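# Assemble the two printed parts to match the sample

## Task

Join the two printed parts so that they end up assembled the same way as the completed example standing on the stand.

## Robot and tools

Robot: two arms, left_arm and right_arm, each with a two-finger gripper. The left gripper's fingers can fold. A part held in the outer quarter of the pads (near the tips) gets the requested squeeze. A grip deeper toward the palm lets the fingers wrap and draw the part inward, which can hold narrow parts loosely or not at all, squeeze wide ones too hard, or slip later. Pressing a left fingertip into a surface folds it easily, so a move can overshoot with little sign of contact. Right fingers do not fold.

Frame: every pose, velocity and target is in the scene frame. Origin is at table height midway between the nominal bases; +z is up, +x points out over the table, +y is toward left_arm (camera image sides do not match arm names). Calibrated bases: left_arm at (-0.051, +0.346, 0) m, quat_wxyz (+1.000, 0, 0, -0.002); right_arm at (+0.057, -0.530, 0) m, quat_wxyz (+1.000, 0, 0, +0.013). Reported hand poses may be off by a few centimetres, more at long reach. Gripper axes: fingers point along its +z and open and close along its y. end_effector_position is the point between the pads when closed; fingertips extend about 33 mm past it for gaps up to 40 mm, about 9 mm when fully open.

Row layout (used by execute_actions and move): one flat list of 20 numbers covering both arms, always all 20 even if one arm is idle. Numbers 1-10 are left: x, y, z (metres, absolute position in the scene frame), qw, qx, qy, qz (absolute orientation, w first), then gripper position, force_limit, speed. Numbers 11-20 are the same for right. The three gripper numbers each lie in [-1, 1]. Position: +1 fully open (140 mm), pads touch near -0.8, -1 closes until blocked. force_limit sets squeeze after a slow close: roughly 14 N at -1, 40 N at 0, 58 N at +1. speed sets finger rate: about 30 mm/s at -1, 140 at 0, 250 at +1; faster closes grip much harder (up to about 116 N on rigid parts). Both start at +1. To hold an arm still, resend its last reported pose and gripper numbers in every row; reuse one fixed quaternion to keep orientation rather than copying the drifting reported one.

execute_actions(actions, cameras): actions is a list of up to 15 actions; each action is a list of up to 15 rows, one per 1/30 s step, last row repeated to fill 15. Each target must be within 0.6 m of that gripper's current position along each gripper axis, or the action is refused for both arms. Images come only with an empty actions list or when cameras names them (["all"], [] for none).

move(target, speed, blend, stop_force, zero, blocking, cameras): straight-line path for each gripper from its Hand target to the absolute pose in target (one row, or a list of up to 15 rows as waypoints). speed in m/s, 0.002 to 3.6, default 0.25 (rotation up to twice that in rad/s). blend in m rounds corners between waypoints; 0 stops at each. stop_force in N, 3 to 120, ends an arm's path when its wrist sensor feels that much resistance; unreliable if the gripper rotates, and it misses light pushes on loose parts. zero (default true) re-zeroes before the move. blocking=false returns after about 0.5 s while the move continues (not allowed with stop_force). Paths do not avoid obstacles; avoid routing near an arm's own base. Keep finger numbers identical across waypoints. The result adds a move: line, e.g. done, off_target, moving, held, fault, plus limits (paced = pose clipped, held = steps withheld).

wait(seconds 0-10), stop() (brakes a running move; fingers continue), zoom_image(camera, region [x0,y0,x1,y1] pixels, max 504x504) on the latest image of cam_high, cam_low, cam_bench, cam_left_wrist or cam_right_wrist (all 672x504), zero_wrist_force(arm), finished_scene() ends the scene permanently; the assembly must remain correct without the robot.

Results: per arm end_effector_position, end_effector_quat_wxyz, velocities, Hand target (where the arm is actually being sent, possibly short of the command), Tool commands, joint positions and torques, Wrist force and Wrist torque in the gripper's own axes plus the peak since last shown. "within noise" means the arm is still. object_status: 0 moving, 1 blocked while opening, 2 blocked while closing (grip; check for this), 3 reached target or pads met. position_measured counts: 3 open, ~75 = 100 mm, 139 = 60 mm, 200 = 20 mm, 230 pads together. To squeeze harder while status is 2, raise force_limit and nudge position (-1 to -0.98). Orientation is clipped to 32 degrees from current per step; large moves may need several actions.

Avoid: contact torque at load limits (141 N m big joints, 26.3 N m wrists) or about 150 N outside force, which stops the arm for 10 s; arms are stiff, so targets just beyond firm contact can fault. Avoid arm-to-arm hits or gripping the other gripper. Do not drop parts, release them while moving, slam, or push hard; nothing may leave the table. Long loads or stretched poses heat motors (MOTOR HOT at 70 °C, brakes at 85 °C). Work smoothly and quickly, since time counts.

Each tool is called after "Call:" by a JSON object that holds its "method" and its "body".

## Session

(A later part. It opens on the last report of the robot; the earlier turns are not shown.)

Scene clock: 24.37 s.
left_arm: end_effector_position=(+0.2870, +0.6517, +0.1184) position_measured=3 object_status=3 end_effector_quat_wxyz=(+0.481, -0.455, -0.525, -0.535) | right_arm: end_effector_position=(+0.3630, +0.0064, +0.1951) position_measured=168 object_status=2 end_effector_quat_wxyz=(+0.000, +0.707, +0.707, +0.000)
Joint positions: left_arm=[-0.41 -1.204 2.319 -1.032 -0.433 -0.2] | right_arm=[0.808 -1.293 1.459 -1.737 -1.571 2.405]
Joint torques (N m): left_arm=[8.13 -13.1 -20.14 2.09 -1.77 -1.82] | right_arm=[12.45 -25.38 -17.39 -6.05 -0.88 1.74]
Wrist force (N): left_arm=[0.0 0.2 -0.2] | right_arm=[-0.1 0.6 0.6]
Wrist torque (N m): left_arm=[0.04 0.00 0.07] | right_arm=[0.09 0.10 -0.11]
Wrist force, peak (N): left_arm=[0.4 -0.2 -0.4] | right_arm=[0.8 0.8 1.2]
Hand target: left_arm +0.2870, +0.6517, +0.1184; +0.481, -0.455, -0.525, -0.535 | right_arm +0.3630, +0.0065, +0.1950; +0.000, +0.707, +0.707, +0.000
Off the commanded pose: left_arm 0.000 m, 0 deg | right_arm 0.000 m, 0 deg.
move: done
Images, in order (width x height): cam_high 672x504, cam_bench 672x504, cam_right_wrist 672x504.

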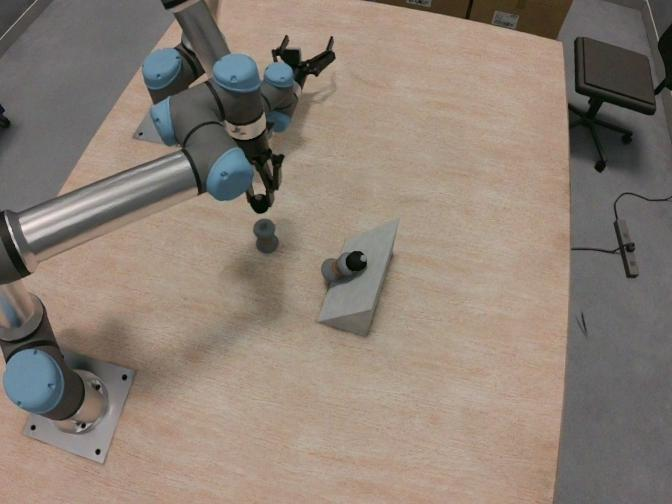

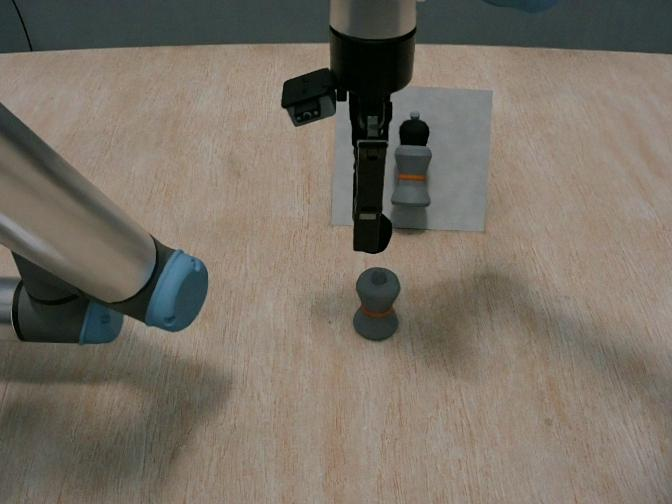

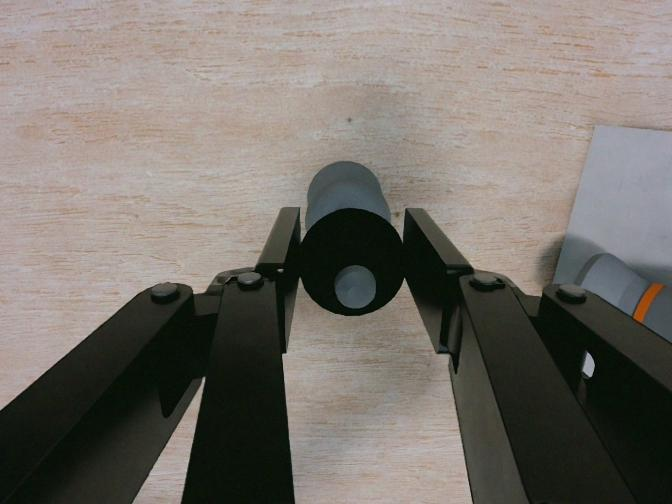

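Call:
{"method": "move", "body": {"target": [0.2870,0.6517,0.1184,0.481,-0.455,-0.525,-0.535,1,1,1,0.363,0.001,0.178,0,0.7071,0.7071,0,-1,-0.3,-1], "cameras": ["cam_right_wrist","cam_bench","cam_high"], "speed": 0.05, "stop_force": 6}}

Call:
{"method": "zoom_image", "body": {"camera": "cam_bench", "region": [320, 170, 500, 350]}}

Call:
{"method": "zoom_image", "body": {"camera": "cam_high", "region": [200, 150, 330, 270]}}

Scene clock: 27.50 s.
left_arm: end_effector_position=(+0.2870, +0.6517, +0.1184) position_measured=3 object_status=3 end_effector_quat_wxyz=(+0.481, -0.455, -0.525, -0.535) | right_arm: end_effector_position=(+0.3630, +0.0010, +0.1780) position_measured=168 object_status=2 end_effector_quat_wxyz=(+0.000, +0.707, +0.707, +0.000)
Joint positions: left_arm=[-0.41 -1.204 2.319 -1.032 -0.433 -0.2] | right_arm=[0.802 -1.296 1.508 -1.783 -1.571 2.399]
Joint torques (N m): left_arm=[8.23 -13.3 -20.39 2.1 -1.72 -1.67] | right_arm=[-10.57 -53.24 -16.76 -6.07 0.5 -1.5]
Wrist force (N): left_arm=[0.2 0.1 -0.2] | right_arm=[-0.2 0.5 0.5]
Wrist torque (N m): left_arm=[0.02 -0.03 0.08] | right_arm=[0.08 0.13 0.03]
Wrist force, peak (N): left_arm=[0.4 -0.2 0.1] | right_arm=[0.2 1.0 0.5]
Hand target: left_arm +0.2870, +0.6517, +0.1184; +0.481, -0.455, -0.525, -0.535 | right_arm +0.3630, +0.0010, +0.1780; +0.000, +0.707, +0.707, +0.000
Off the commanded pose: left_arm 0.000 m, 0 deg | right_arm 0.000 m, 0 deg.
move: done
Images, in order (width x height): cam_high 672x504, cam_bench 672x504, cam_right_wrist 672x504.

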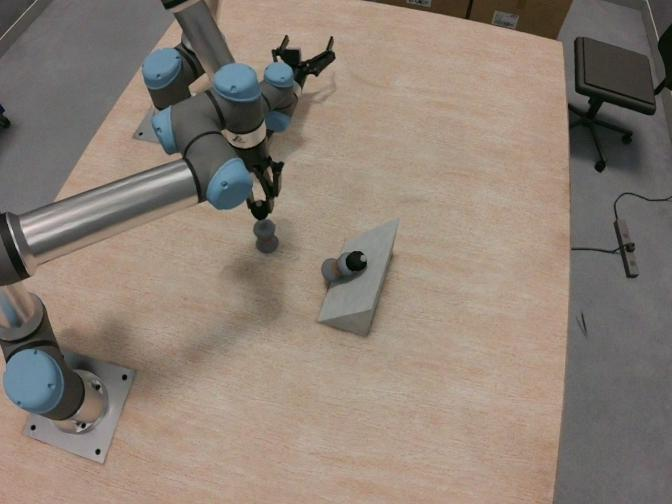

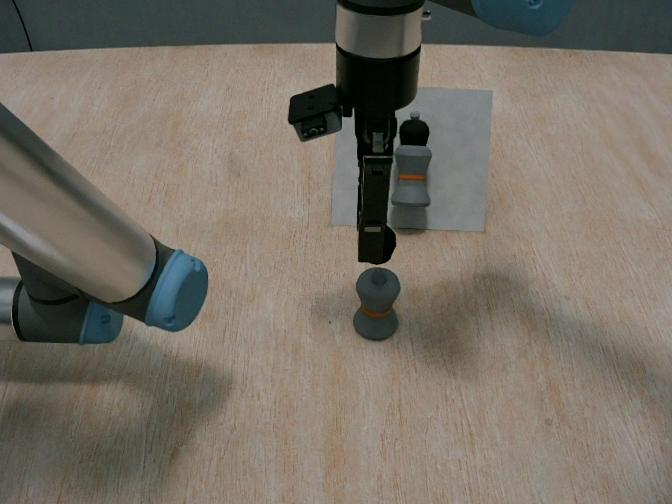

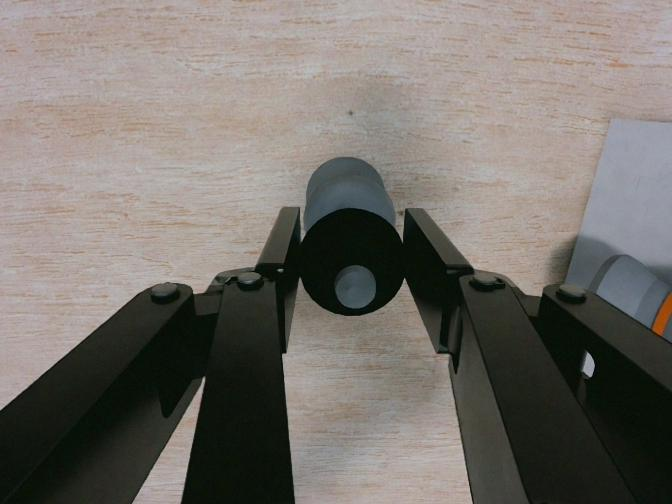

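Scaled by 2.800 from the camera's 672x504 image, which has a finer 960x720 frame.

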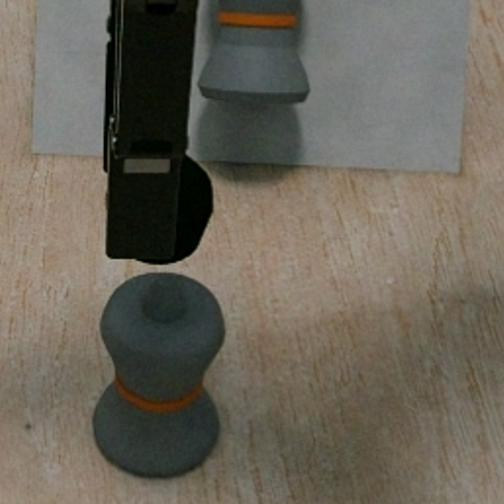

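Scaled by 3.877 from the camera's 672x504 image, which has a finer 960x720 frame.

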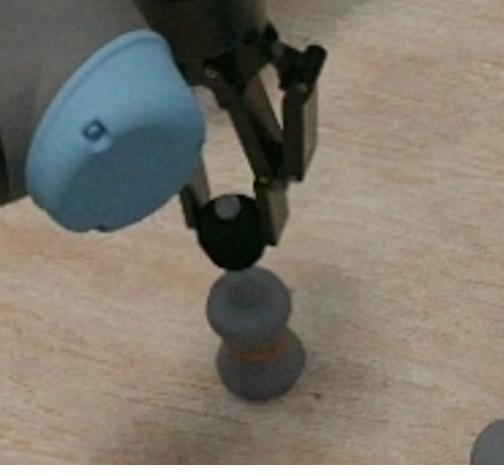

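Call:
{"method": "move", "body": {"target": [[0.2870,0.6517,0.1184,0.481,-0.455,-0.525,-0.535,1,1,1,0.363,-0.0025,0.178,0,0.7071,0.7071,0,-1,-0.3,-1],[0.2870,0.6517,0.1184,0.481,-0.455,-0.525,-0.535,1,1,1,0.363,-0.0025,0.14,0,0.7071,0.7071,0,-1,-0.3,-1]], "cameras": ["cam_right_wrist","cam_bench","cam_high"], "speed": 0.015, "stop_force": 4}}

Call:
{"method": "zoom_image", "body": {"camera": "cam_bench", "region": [320, 170, 500, 350]}}

Call:
{"method": "zoom_image", "body": {"camera": "cam_high", "region": [200, 150, 330, 270]}}

Scene clock: 31.80 s.
left_arm: end_effector_position=(+0.2870, +0.6517, +0.1184) position_measured=3 object_status=3 end_effector_quat_wxyz=(+0.481, -0.455, -0.525, -0.535) | right_arm: end_effector_position=(+0.3630, -0.0025, +0.1400) position_measured=168 object_status=2 end_effector_quat_wxyz=(+0.000, +0.707, +0.707, +0.000)
Joint positions: left_arm=[-0.41 -1.204 2.319 -1.032 -0.433 -0.2] | right_arm=[0.798 -1.281 1.588 -1.878 -1.571 2.395]
Joint torques (N m): left_arm=[7.42 -13.22 -20.34 2.07 -1.64 -1.79] | right_arm=[-9.14 -24.61 -16.16 -5.91 -0.33 -1.62]
Wrist force (N): left_arm=[0.1 0.1 -0.2] | right_arm=[0.1 0.4 0.5]
Wrist torque (N m): left_arm=[0.03 -0.02 0.07] | right_arm=[0.04 0.06 0.03]
Wrist force, peak (N): left_arm=[0.2 0.1 -0.4] | right_arm=[0.3 1.1 0.6]
Hand target: left_arm +0.2870, +0.6517, +0.1184; +0.481, -0.455, -0.525, -0.535 | right_arm +0.3630, -0.0025, +0.1400; +0.000, +0.707, +0.707, +0.000
Off the commanded pose: left_arm 0.000 m, 0 deg | right_arm 0.000 m, 0 deg.
move: done
Images, in order (width x height): cam_high 672x504, cam_bench 672x504, cam_right_wrist 672x504.

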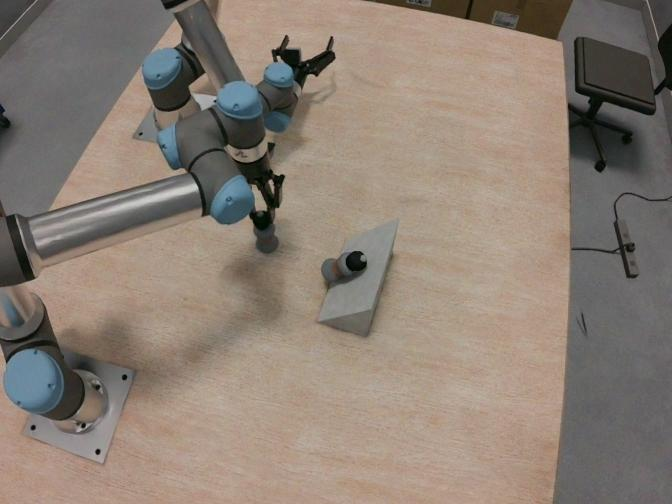

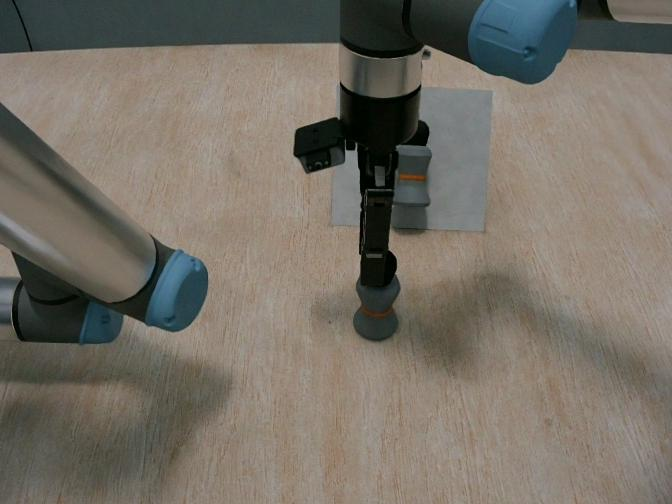

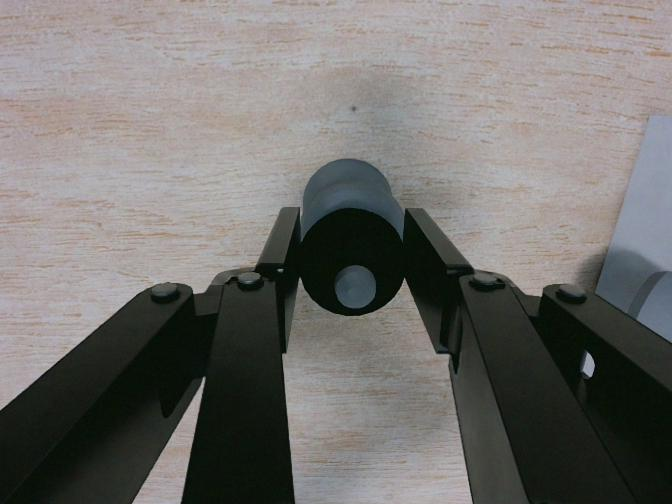

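Scaled by 2.800 from the camera's 672x504 image, which has a finer 960x720 frame.

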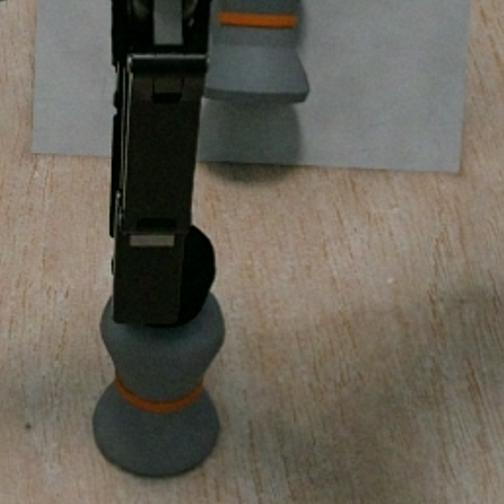

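Scaled by 3.877 from the camera's 672x504 image, which has a finer 960x720 frame.

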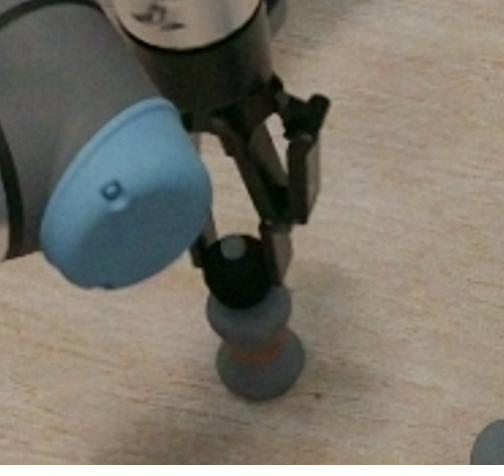

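Call:
{"method": "move", "body": {"target": [[0.2870,0.6517,0.1184,0.481,-0.455,-0.525,-0.535,1,1,1,0.363,-0.004,0.137,0,0.7071,0.7071,0,-1,-0.3,-1],[0.2870,0.6517,0.1184,0.481,-0.455,-0.525,-0.535,1,1,1,0.363,-0.004,0.09,0,0.7071,0.7071,0,-1,-0.3,-1]], "cameras": ["cam_right_wrist","cam_bench","cam_high"], "speed": 0.015, "stop_force": 4}}

Call:
{"method": "zoom_image", "body": {"camera": "cam_bench", "region": [320, 170, 500, 350]}}

Call:
{"method": "zoom_image", "body": {"camera": "cam_high", "region": [200, 150, 330, 270]}}

Scene clock: 34.13 s.
left_arm: end_effector_position=(+0.2870, +0.6517, +0.1184) position_measured=3 object_status=3 end_effector_quat_wxyz=(+0.481, -0.455, -0.525, -0.535) | right_arm: end_effector_position=(+0.3630, -0.0040, +0.1319) position_measured=168 object_status=2 end_effector_quat_wxyz=(+0.000, +0.707, +0.707, +0.000)
Joint positions: left_arm=[-0.41 -1.204 2.319 -1.032 -0.433 -0.2] | right_arm=[0.797 -1.278 1.606 -1.899 -1.571 2.393]
Joint torques (N m): left_arm=[8.46 -13.06 -20.11 1.96 -1.7 -1.73] | right_arm=[1.55 -52.03 -26.84 0.35 1.96 -1.16]
Wrist force (N): left_arm=[0.3 -0.1 0.0] | right_arm=[0.1 2.1 -2.3]
Wrist torque (N m): left_arm=[-0.02 -0.05 0.08] | right_arm=[0.03 0.03 0.02]
Wrist force, peak (N): left_arm=[0.5 -0.1 0.0] | right_arm=[-0.2 4.8 -10.4]
Hand target: left_arm +0.2870, +0.6517, +0.1184; +0.481, -0.455, -0.525, -0.535 | right_arm +0.3630, -0.0040, +0.1319; +0.000, +0.707, +0.707, +0.000
Off the commanded pose: left_arm 0.000 m, 0 deg | right_arm 0.042 m, 0 deg.
move: contact (right_arm); path passed 1 of 2 targets
Images, in order (width x height): cam_high 672x504, cam_bench 672x504, cam_right_wrist 672x504.

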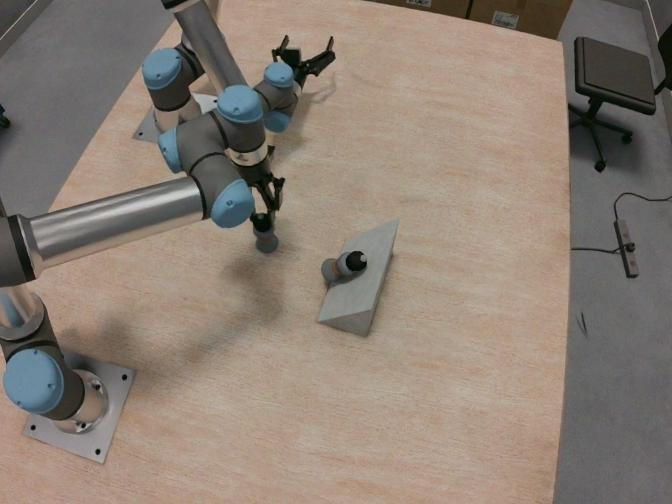

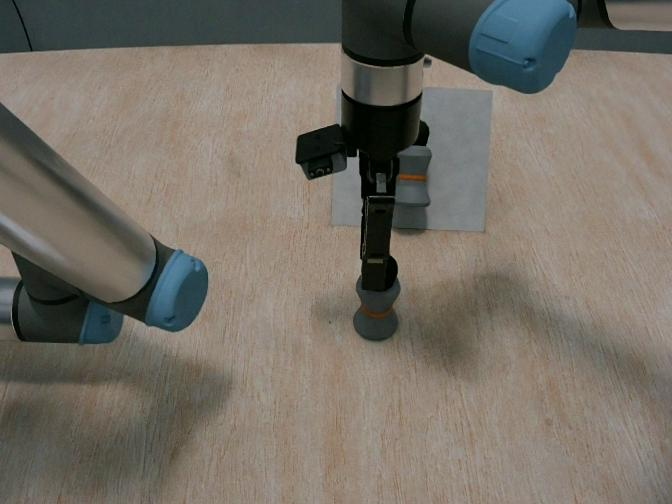

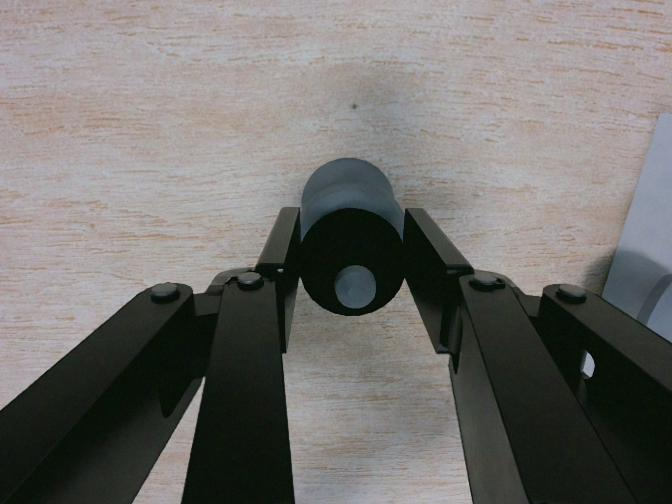

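Scaled by 2.800 from the camera's 672x504 image, which has a finer 960x720 frame.

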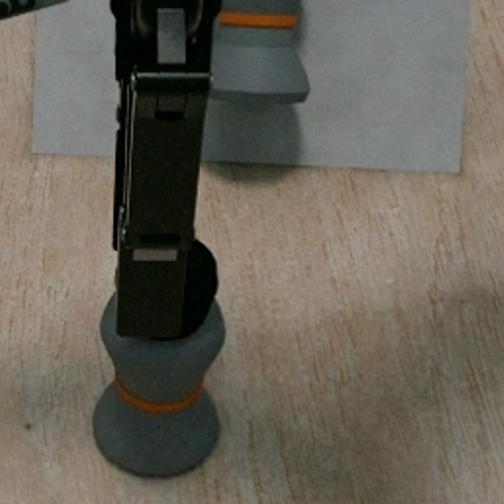

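Scaled by 3.877 from the camera's 672x504 image, which has a finer 960x720 frame.

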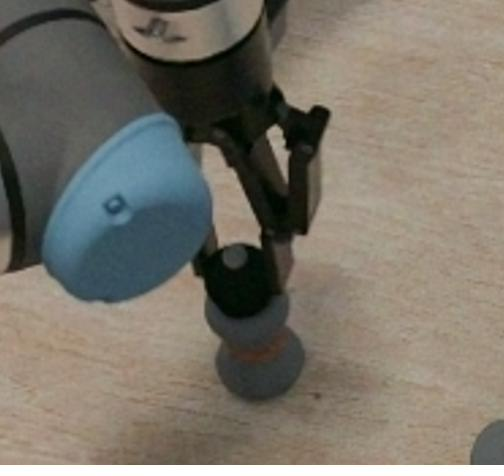

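Call:
{"method": "move", "body": {"target": [[0.2870,0.6517,0.1184,0.481,-0.455,-0.525,-0.535,1,1,1,0.363,-0.004,0.134,0,0.7071,0.7071,0,-1,-0.3,-1],[0.2870,0.6517,0.1184,0.481,-0.455,-0.525,-0.535,1,1,1,0.363,-0.002,0.134,0,0.7071,0.7071,0,-1,-0.3,-1]], "speed": 0.03}}

Call:
{"method": "move", "body": {"target": [0.2870,0.6517,0.1184,0.481,-0.455,-0.525,-0.535,1,1,1,0.363,-0.002,0.09,0,0.7071,0.7071,0,-1,-0.3,-1], "cameras": ["cam_right_wrist","cam_bench","cam_high"], "speed": 0.015, "stop_force": 5}}

Call:
{"method": "zoom_image", "body": {"camera": "cam_bench", "region": [320, 170, 500, 350]}}

Scene clock: 35.63 s.
left_arm: end_effector_position=(+0.2870, +0.6517, +0.1184) position_measured=3 object_status=3 end_effector_quat_wxyz=(+0.481, -0.455, -0.525, -0.535) | right_arm: end_effector_position=(+0.3630, -0.0021, +0.1340) position_measured=168 object_status=2 end_effector_quat_wxyz=(+0.000, +0.707, +0.707, +0.000)
Joint positions: left_arm=[-0.41 -1.204 2.319 -1.032 -0.433 -0.2] | right_arm=[0.799 -1.275 1.597 -1.892 -1.571 2.395]
Joint torques (N m): left_arm=[7.9 -13.9 -20.2 1.97 -1.6 -1.65] | right_arm=[12.85 -25.19 -28.07 0.16 1.27 1.81]
Wrist force (N): left_arm=[0.2 0.2 -0.2] | right_arm=[-0.1 0.7 0.4]
Wrist torque (N m): left_arm=[0.04 -0.05 0.08] | right_arm=[0.05 0.05 -0.11]
Wrist force, peak (N): left_arm=[0.2 0.2 -0.3] | right_arm=[0.3 2.0 -2.1]
Hand target: left_arm +0.2870, +0.6517, +0.1184; +0.481, -0.455, -0.525, -0.535 | right_arm +0.3630, -0.0020, +0.1340; +0.000, +0.707, +0.707, +0.000
Off the commanded pose: left_arm 0.000 m, 0 deg | right_arm 0.000 m, 0 deg.
move: done

Scene clock: 37.07 s.
left_arm: end_effector_position=(+0.2870, +0.6517, +0.1184) position_measured=3 object_status=3 end_effector_quat_wxyz=(+0.481, -0.455, -0.525, -0.535) | right_arm: end_effector_position=(+0.3630, -0.0020, +0.1320) position_measured=168 object_status=2 end_effector_quat_wxyz=(+0.000, +0.707, +0.707, +0.000)
Joint positions: left_arm=[-0.41 -1.204 2.319 -1.032 -0.433 -0.2] | right_arm=[0.799 -1.274 1.6 -1.897 -1.571 2.396]
Joint torques (N m): left_arm=[8.76 -13.84 -18.84 2.02 -1.66 -1.37] | right_arm=[11.46 -51.76 -25.31 0.42 1.03 1.59]
Wrist force (N): left_arm=[0.3 0.0 -0.2] | right_arm=[-0.7 2.2 -3.2]
Wrist torque (N m): left_arm=[0.01 -0.06 0.07] | right_arm=[-0.01 0.02 -0.11]
Wrist force, peak (N): left_arm=[0.2 -0.1 0.3] | right_arm=[-1.9 3.9 -11.7]
Hand target: left_arm +0.2870, +0.6517, +0.1184; +0.481, -0.455, -0.525, -0.535 | right_arm +0.3630, -0.0020, +0.1320; +0.000, +0.707, +0.707, +0.000
Off the commanded pose: left_arm 0.000 m, 0 deg | right_arm 0.042 m, 0 deg.
move: contact (right_arm)
Images, in order (width x height): cam_high 672x504, cam_bench 672x504, cam_right_wrist 672x504.

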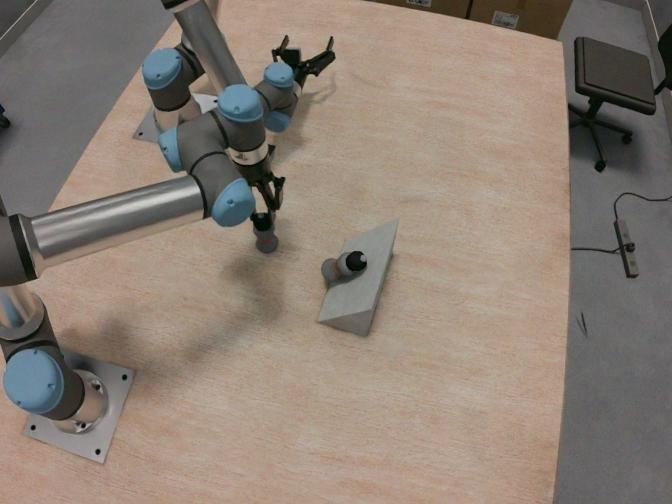

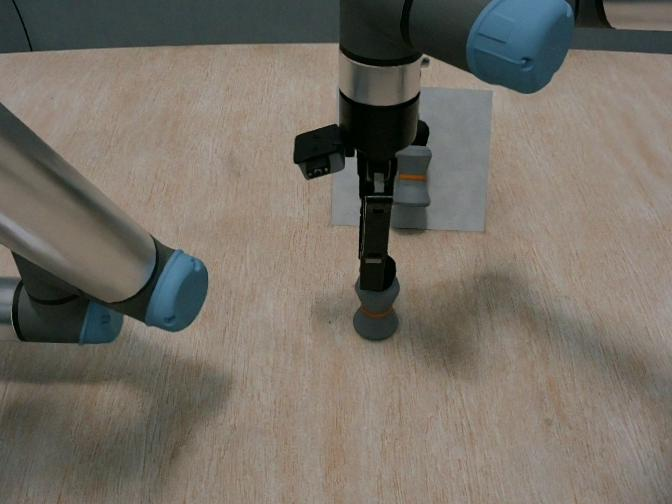

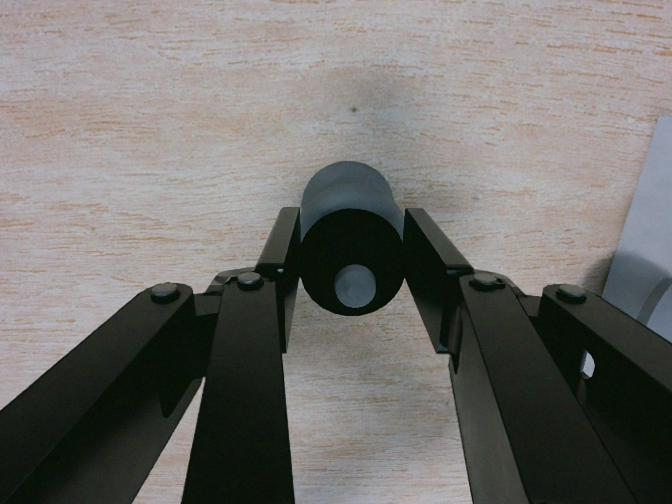

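Scaled by 2.800 from the camera's 672x504 image, which has a finer 960x720 frame.

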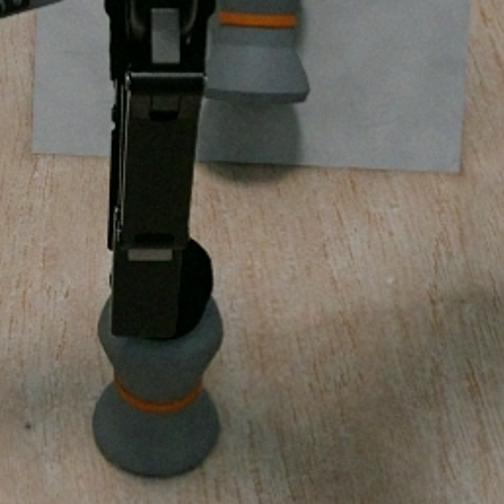

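Call:
{"method": "move", "body": {"target": [0.2870,0.6517,0.1184,0.481,-0.455,-0.525,-0.535,1,1,1,0.363,-0.004,0.133,0,0.7071,0.7071,0,-1,-0.3,-1], "speed": 0.03}}

Call:
{"method": "move", "body": {"target": [0.2870,0.6517,0.1184,0.481,-0.455,-0.525,-0.535,1,1,1,0.363,-0.004,0.11,0,0.7071,0.7071,0,-1,-0.3,-1], "cameras": ["cam_right_wrist","cam_bench"], "speed": 0.008, "stop_force": 25}}

Call:
{"method": "zoom_image", "body": {"camera": "cam_bench", "region": [320, 170, 500, 350]}}

Scene clock: 38.30 s.
left_arm: end_effector_position=(+0.2870, +0.6517, +0.1184) position_measured=3 object_status=3 end_effector_quat_wxyz=(+0.481, -0.455, -0.525, -0.535) | right_arm: end_effector_position=(+0.3630, -0.0039, +0.1330) position_measured=168 object_status=2 end_effector_quat_wxyz=(+0.000, +0.707, +0.707, +0.000)
Joint positions: left_arm=[-0.41 -1.204 2.319 -1.032 -0.433 -0.2] | right_arm=[0.797 -1.278 1.603 -1.896 -1.571 2.393]
Joint torques (N m): left_arm=[8.28 -12.88 -19.67 1.97 -1.54 -1.58] | right_arm=[-11.12 -53.5 -16.36 -0.14 0.71 -1.86]
Wrist force (N): left_arm=[0.2 0.1 0.1] | right_arm=[0.2 0.9 0.7]
Wrist torque (N m): left_arm=[0.02 -0.04 0.07] | right_arm=[0.09 0.05 0.03]
Wrist force, peak (N): left_arm=[0.3 0.2 -0.2] | right_arm=[-0.6 2.3 -3.4]
Hand target: left_arm +0.2870, +0.6517, +0.1184; +0.481, -0.455, -0.525, -0.535 | right_arm +0.3630, -0.0040, +0.1330; +0.000, +0.707, +0.707, +0.000
Off the commanded pose: left_arm 0.000 m, 0 deg | right_arm 0.000 m, 0 deg.
move: done

Scene clock: 41.53 s.
left_arm: end_effector_position=(+0.2870, +0.6517, +0.1184) position_measured=3 object_status=3 end_effector_quat_wxyz=(+0.481, -0.455, -0.525, -0.535) | right_arm: end_effector_position=(+0.3630, -0.0040, +0.1181) position_measured=168 object_status=2 end_effector_quat_wxyz=(+0.000, +0.707, +0.707, +0.000)
Joint positions: left_arm=[-0.41 -1.204 2.319 -1.032 -0.433 -0.2] | right_arm=[0.797 -1.267 1.628 -1.932 -1.571 2.393]
Joint torques (N m): left_arm=[7.32 -12.89 -19.68 1.95 -1.66 -1.56] | right_arm=[8.61 -44.57 -20.99 1.92 1.98 -1.36]
Wrist force (N): left_arm=[0.3 0.2 0.0] | right_arm=[0.4 4.3 -15.3]
Wrist torque (N m): left_arm=[0.04 -0.06 0.07] | right_arm=[-0.01 -0.10 -0.01]
Wrist force, peak (N): left_arm=[0.4 0.2 -0.2] | right_arm=[-0.1 5.8 -24.7]
Hand target: left_arm +0.2870, +0.6517, +0.1184; +0.481, -0.455, -0.525, -0.535 | right_arm +0.3630, -0.0040, +0.1181; +0.000, +0.707, +0.707, +0.000
Off the commanded pose: left_arm 0.000 m, 0 deg | right_arm 0.008 m, 0 deg.
move: contact (right_arm)
Images, in order (width x height): cam_bench 672x504, cam_right_wrist 672x504.

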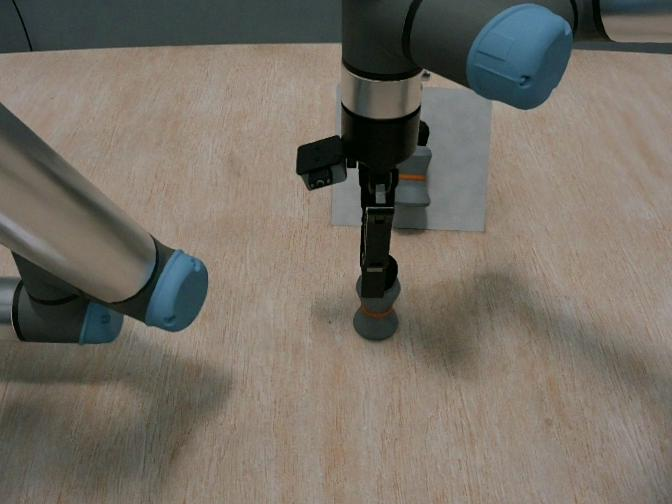

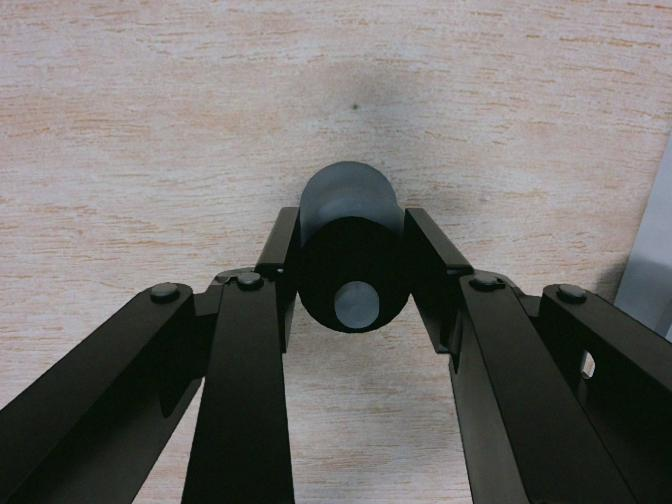

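Scaled by 2.800 from the camera's 672x504 image, which has a finer 960x720 frame.

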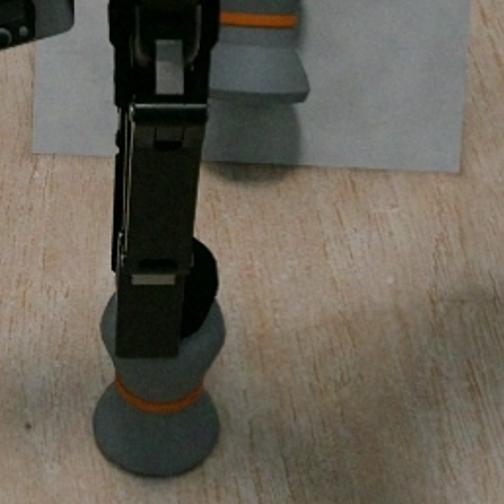

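Call:
{"method": "move", "body": {"target": [0.2870,0.6517,0.1184,0.481,-0.455,-0.525,-0.535,1,1,1,0.363,-0.004,0.119,0,0.7071,0.7071,0,0,-0.3,-1], "speed": 0.03}}

Call:
{"method": "move", "body": {"target": [0.2870,0.6517,0.1184,0.481,-0.455,-0.525,-0.535,1,1,1,0.363,-0.004,0.24,0,0.7071,0.7071,0,0,-0.3,-1], "cameras": ["cam_right_wrist","cam_bench","cam_high"], "speed": 0.12}}

Call:
{"method": "zoom_image", "body": {"camera": "cam_bench", "region": [320, 170, 500, 350]}}

Call:
{"method": "zoom_image", "body": {"camera": "cam_high", "region": [220, 180, 400, 300]}}

Scene clock: 43.00 s.
left_arm: end_effector_position=(+0.2870, +0.6517, +0.1184) position_measured=3 object_status=3 end_effector_quat_wxyz=(+0.481, -0.455, -0.525, -0.535) | right_arm: end_effector_position=(+0.3630, -0.0040, +0.1190) position_measured=129 object_status=0 end_effector_quat_wxyz=(+0.000, +0.707, +0.707, +0.000)
Joint positions: left_arm=[-0.41 -1.204 2.319 -1.032 -0.433 -0.2] | right_arm=[0.797 -1.267 1.627 -1.93 -1.571 2.393]
Joint torques (N m): left_arm=[8.19 -13.95 -19.69 1.85 -1.71 -1.51] | right_arm=[11.63 -52.02 -27.05 -0.09 -0.43 -1.19]
Wrist force (N): left_arm=[0.2 0.0 0.0] | right_arm=[0.0 0.6 0.2]
Wrist torque (N m): left_arm=[0.00 -0.04 0.08] | right_arm=[0.09 0.09 0.02]
Wrist force, peak (N): left_arm=[0.4 0.0 -0.3] | right_arm=[0.2 4.4 -15.5]
Hand target: left_arm +0.2870, +0.6517, +0.1184; +0.481, -0.455, -0.525, -0.535 | right_arm +0.3630, -0.0040, +0.1190; +0.000, +0.707, +0.707, +0.000
Off the commanded pose: left_arm 0.000 m, 0 deg | right_arm 0.000 m, 0 deg.
move: done

Scene clock: 44.63 s.
left_arm: end_effector_position=(+0.2870, +0.6517, +0.1184) position_measured=3 object_status=3 end_effector_quat_wxyz=(+0.481, -0.455, -0.525, -0.535) | right_arm: end_effector_position=(+0.3630, -0.0040, +0.2400) position_measured=129 object_status=3 end_effector_quat_wxyz=(+0.000, +0.707, +0.707, +0.000)
Joint positions: left_arm=[-0.41 -1.204 2.319 -1.032 -0.433 -0.2] | right_arm=[0.797 -1.327 1.388 -1.632 -1.571 2.393]
Joint torques (N m): left_arm=[7.53 -13.34 -19.31 1.93 -1.81 -1.5] | right_arm=[-0.32 -25.09 -28.14 0.06 -0.98 -1.73]
Wrist force (N): left_arm=[0.2 0.0 0.0] | right_arm=[0.1 0.6 0.3]
Wrist torque (N m): left_arm=[0.00 -0.04 0.08] | right_arm=[0.09 0.07 0.05]
Wrist force, peak (N): left_arm=[0.1 -0.4 -0.1] | right_arm=[0.0 0.7 1.2]
Hand target: left_arm +0.2870, +0.6517, +0.1184; +0.481, -0.455, -0.525, -0.535 | right_arm +0.3630, -0.0040, +0.2400; +0.000, +0.707, +0.707, +0.000
Off the commanded pose: left_arm 0.000 m, 0 deg | right_arm 0.000 m, 0 deg.
move: done
Images, in order (width x height): cam_high 672x504, cam_bench 672x504, cam_right_wrist 672x504.

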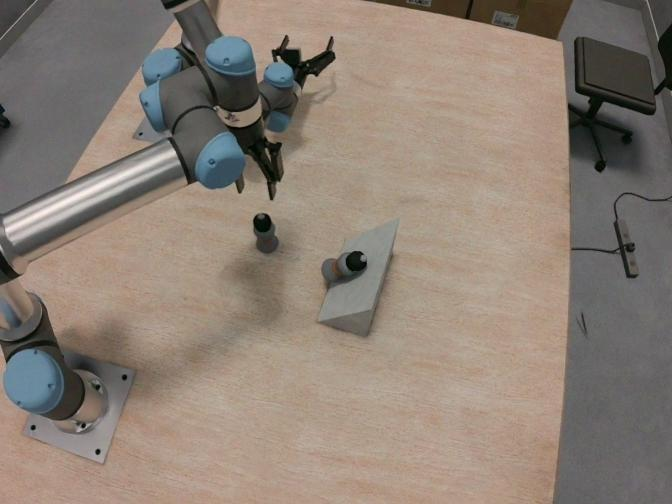

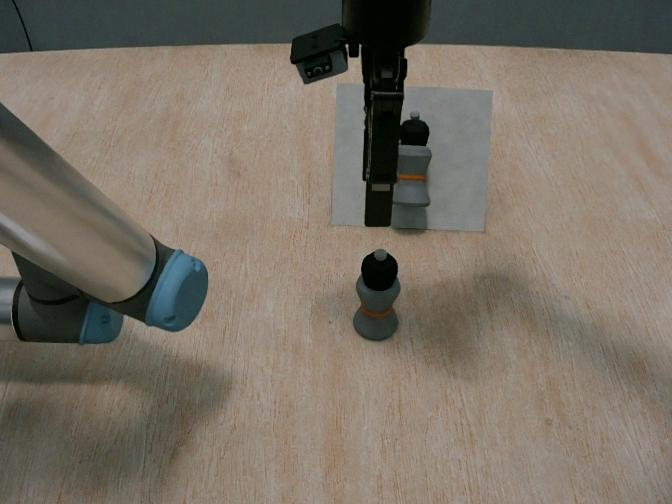

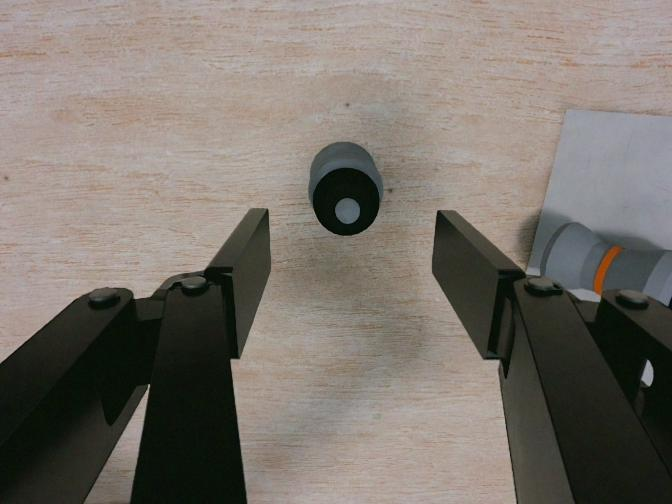

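Scaled by 2.800 from the camera's 672x504 image, which has a finer 960x720 frame.

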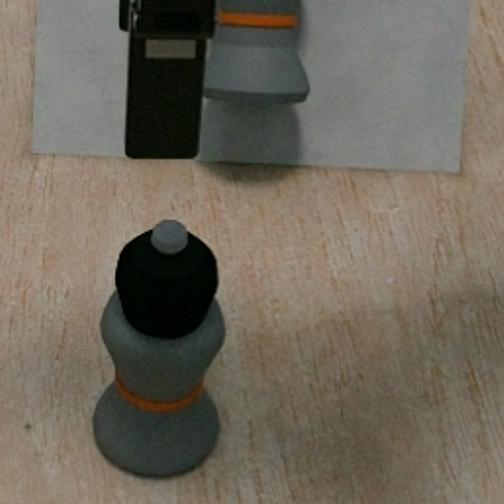

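Scaled by 2.800 from the camera's 672x504 image, which has a finer 960x720 frame.

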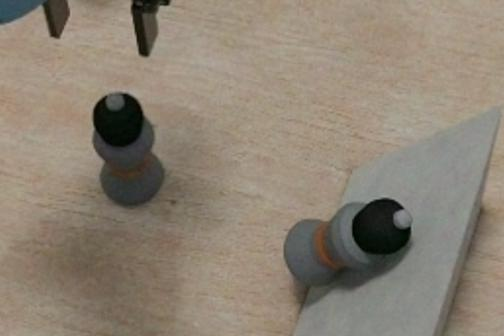

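Call:
{"method": "finished_scene", "body": {}}

The scene is finished: the task was done.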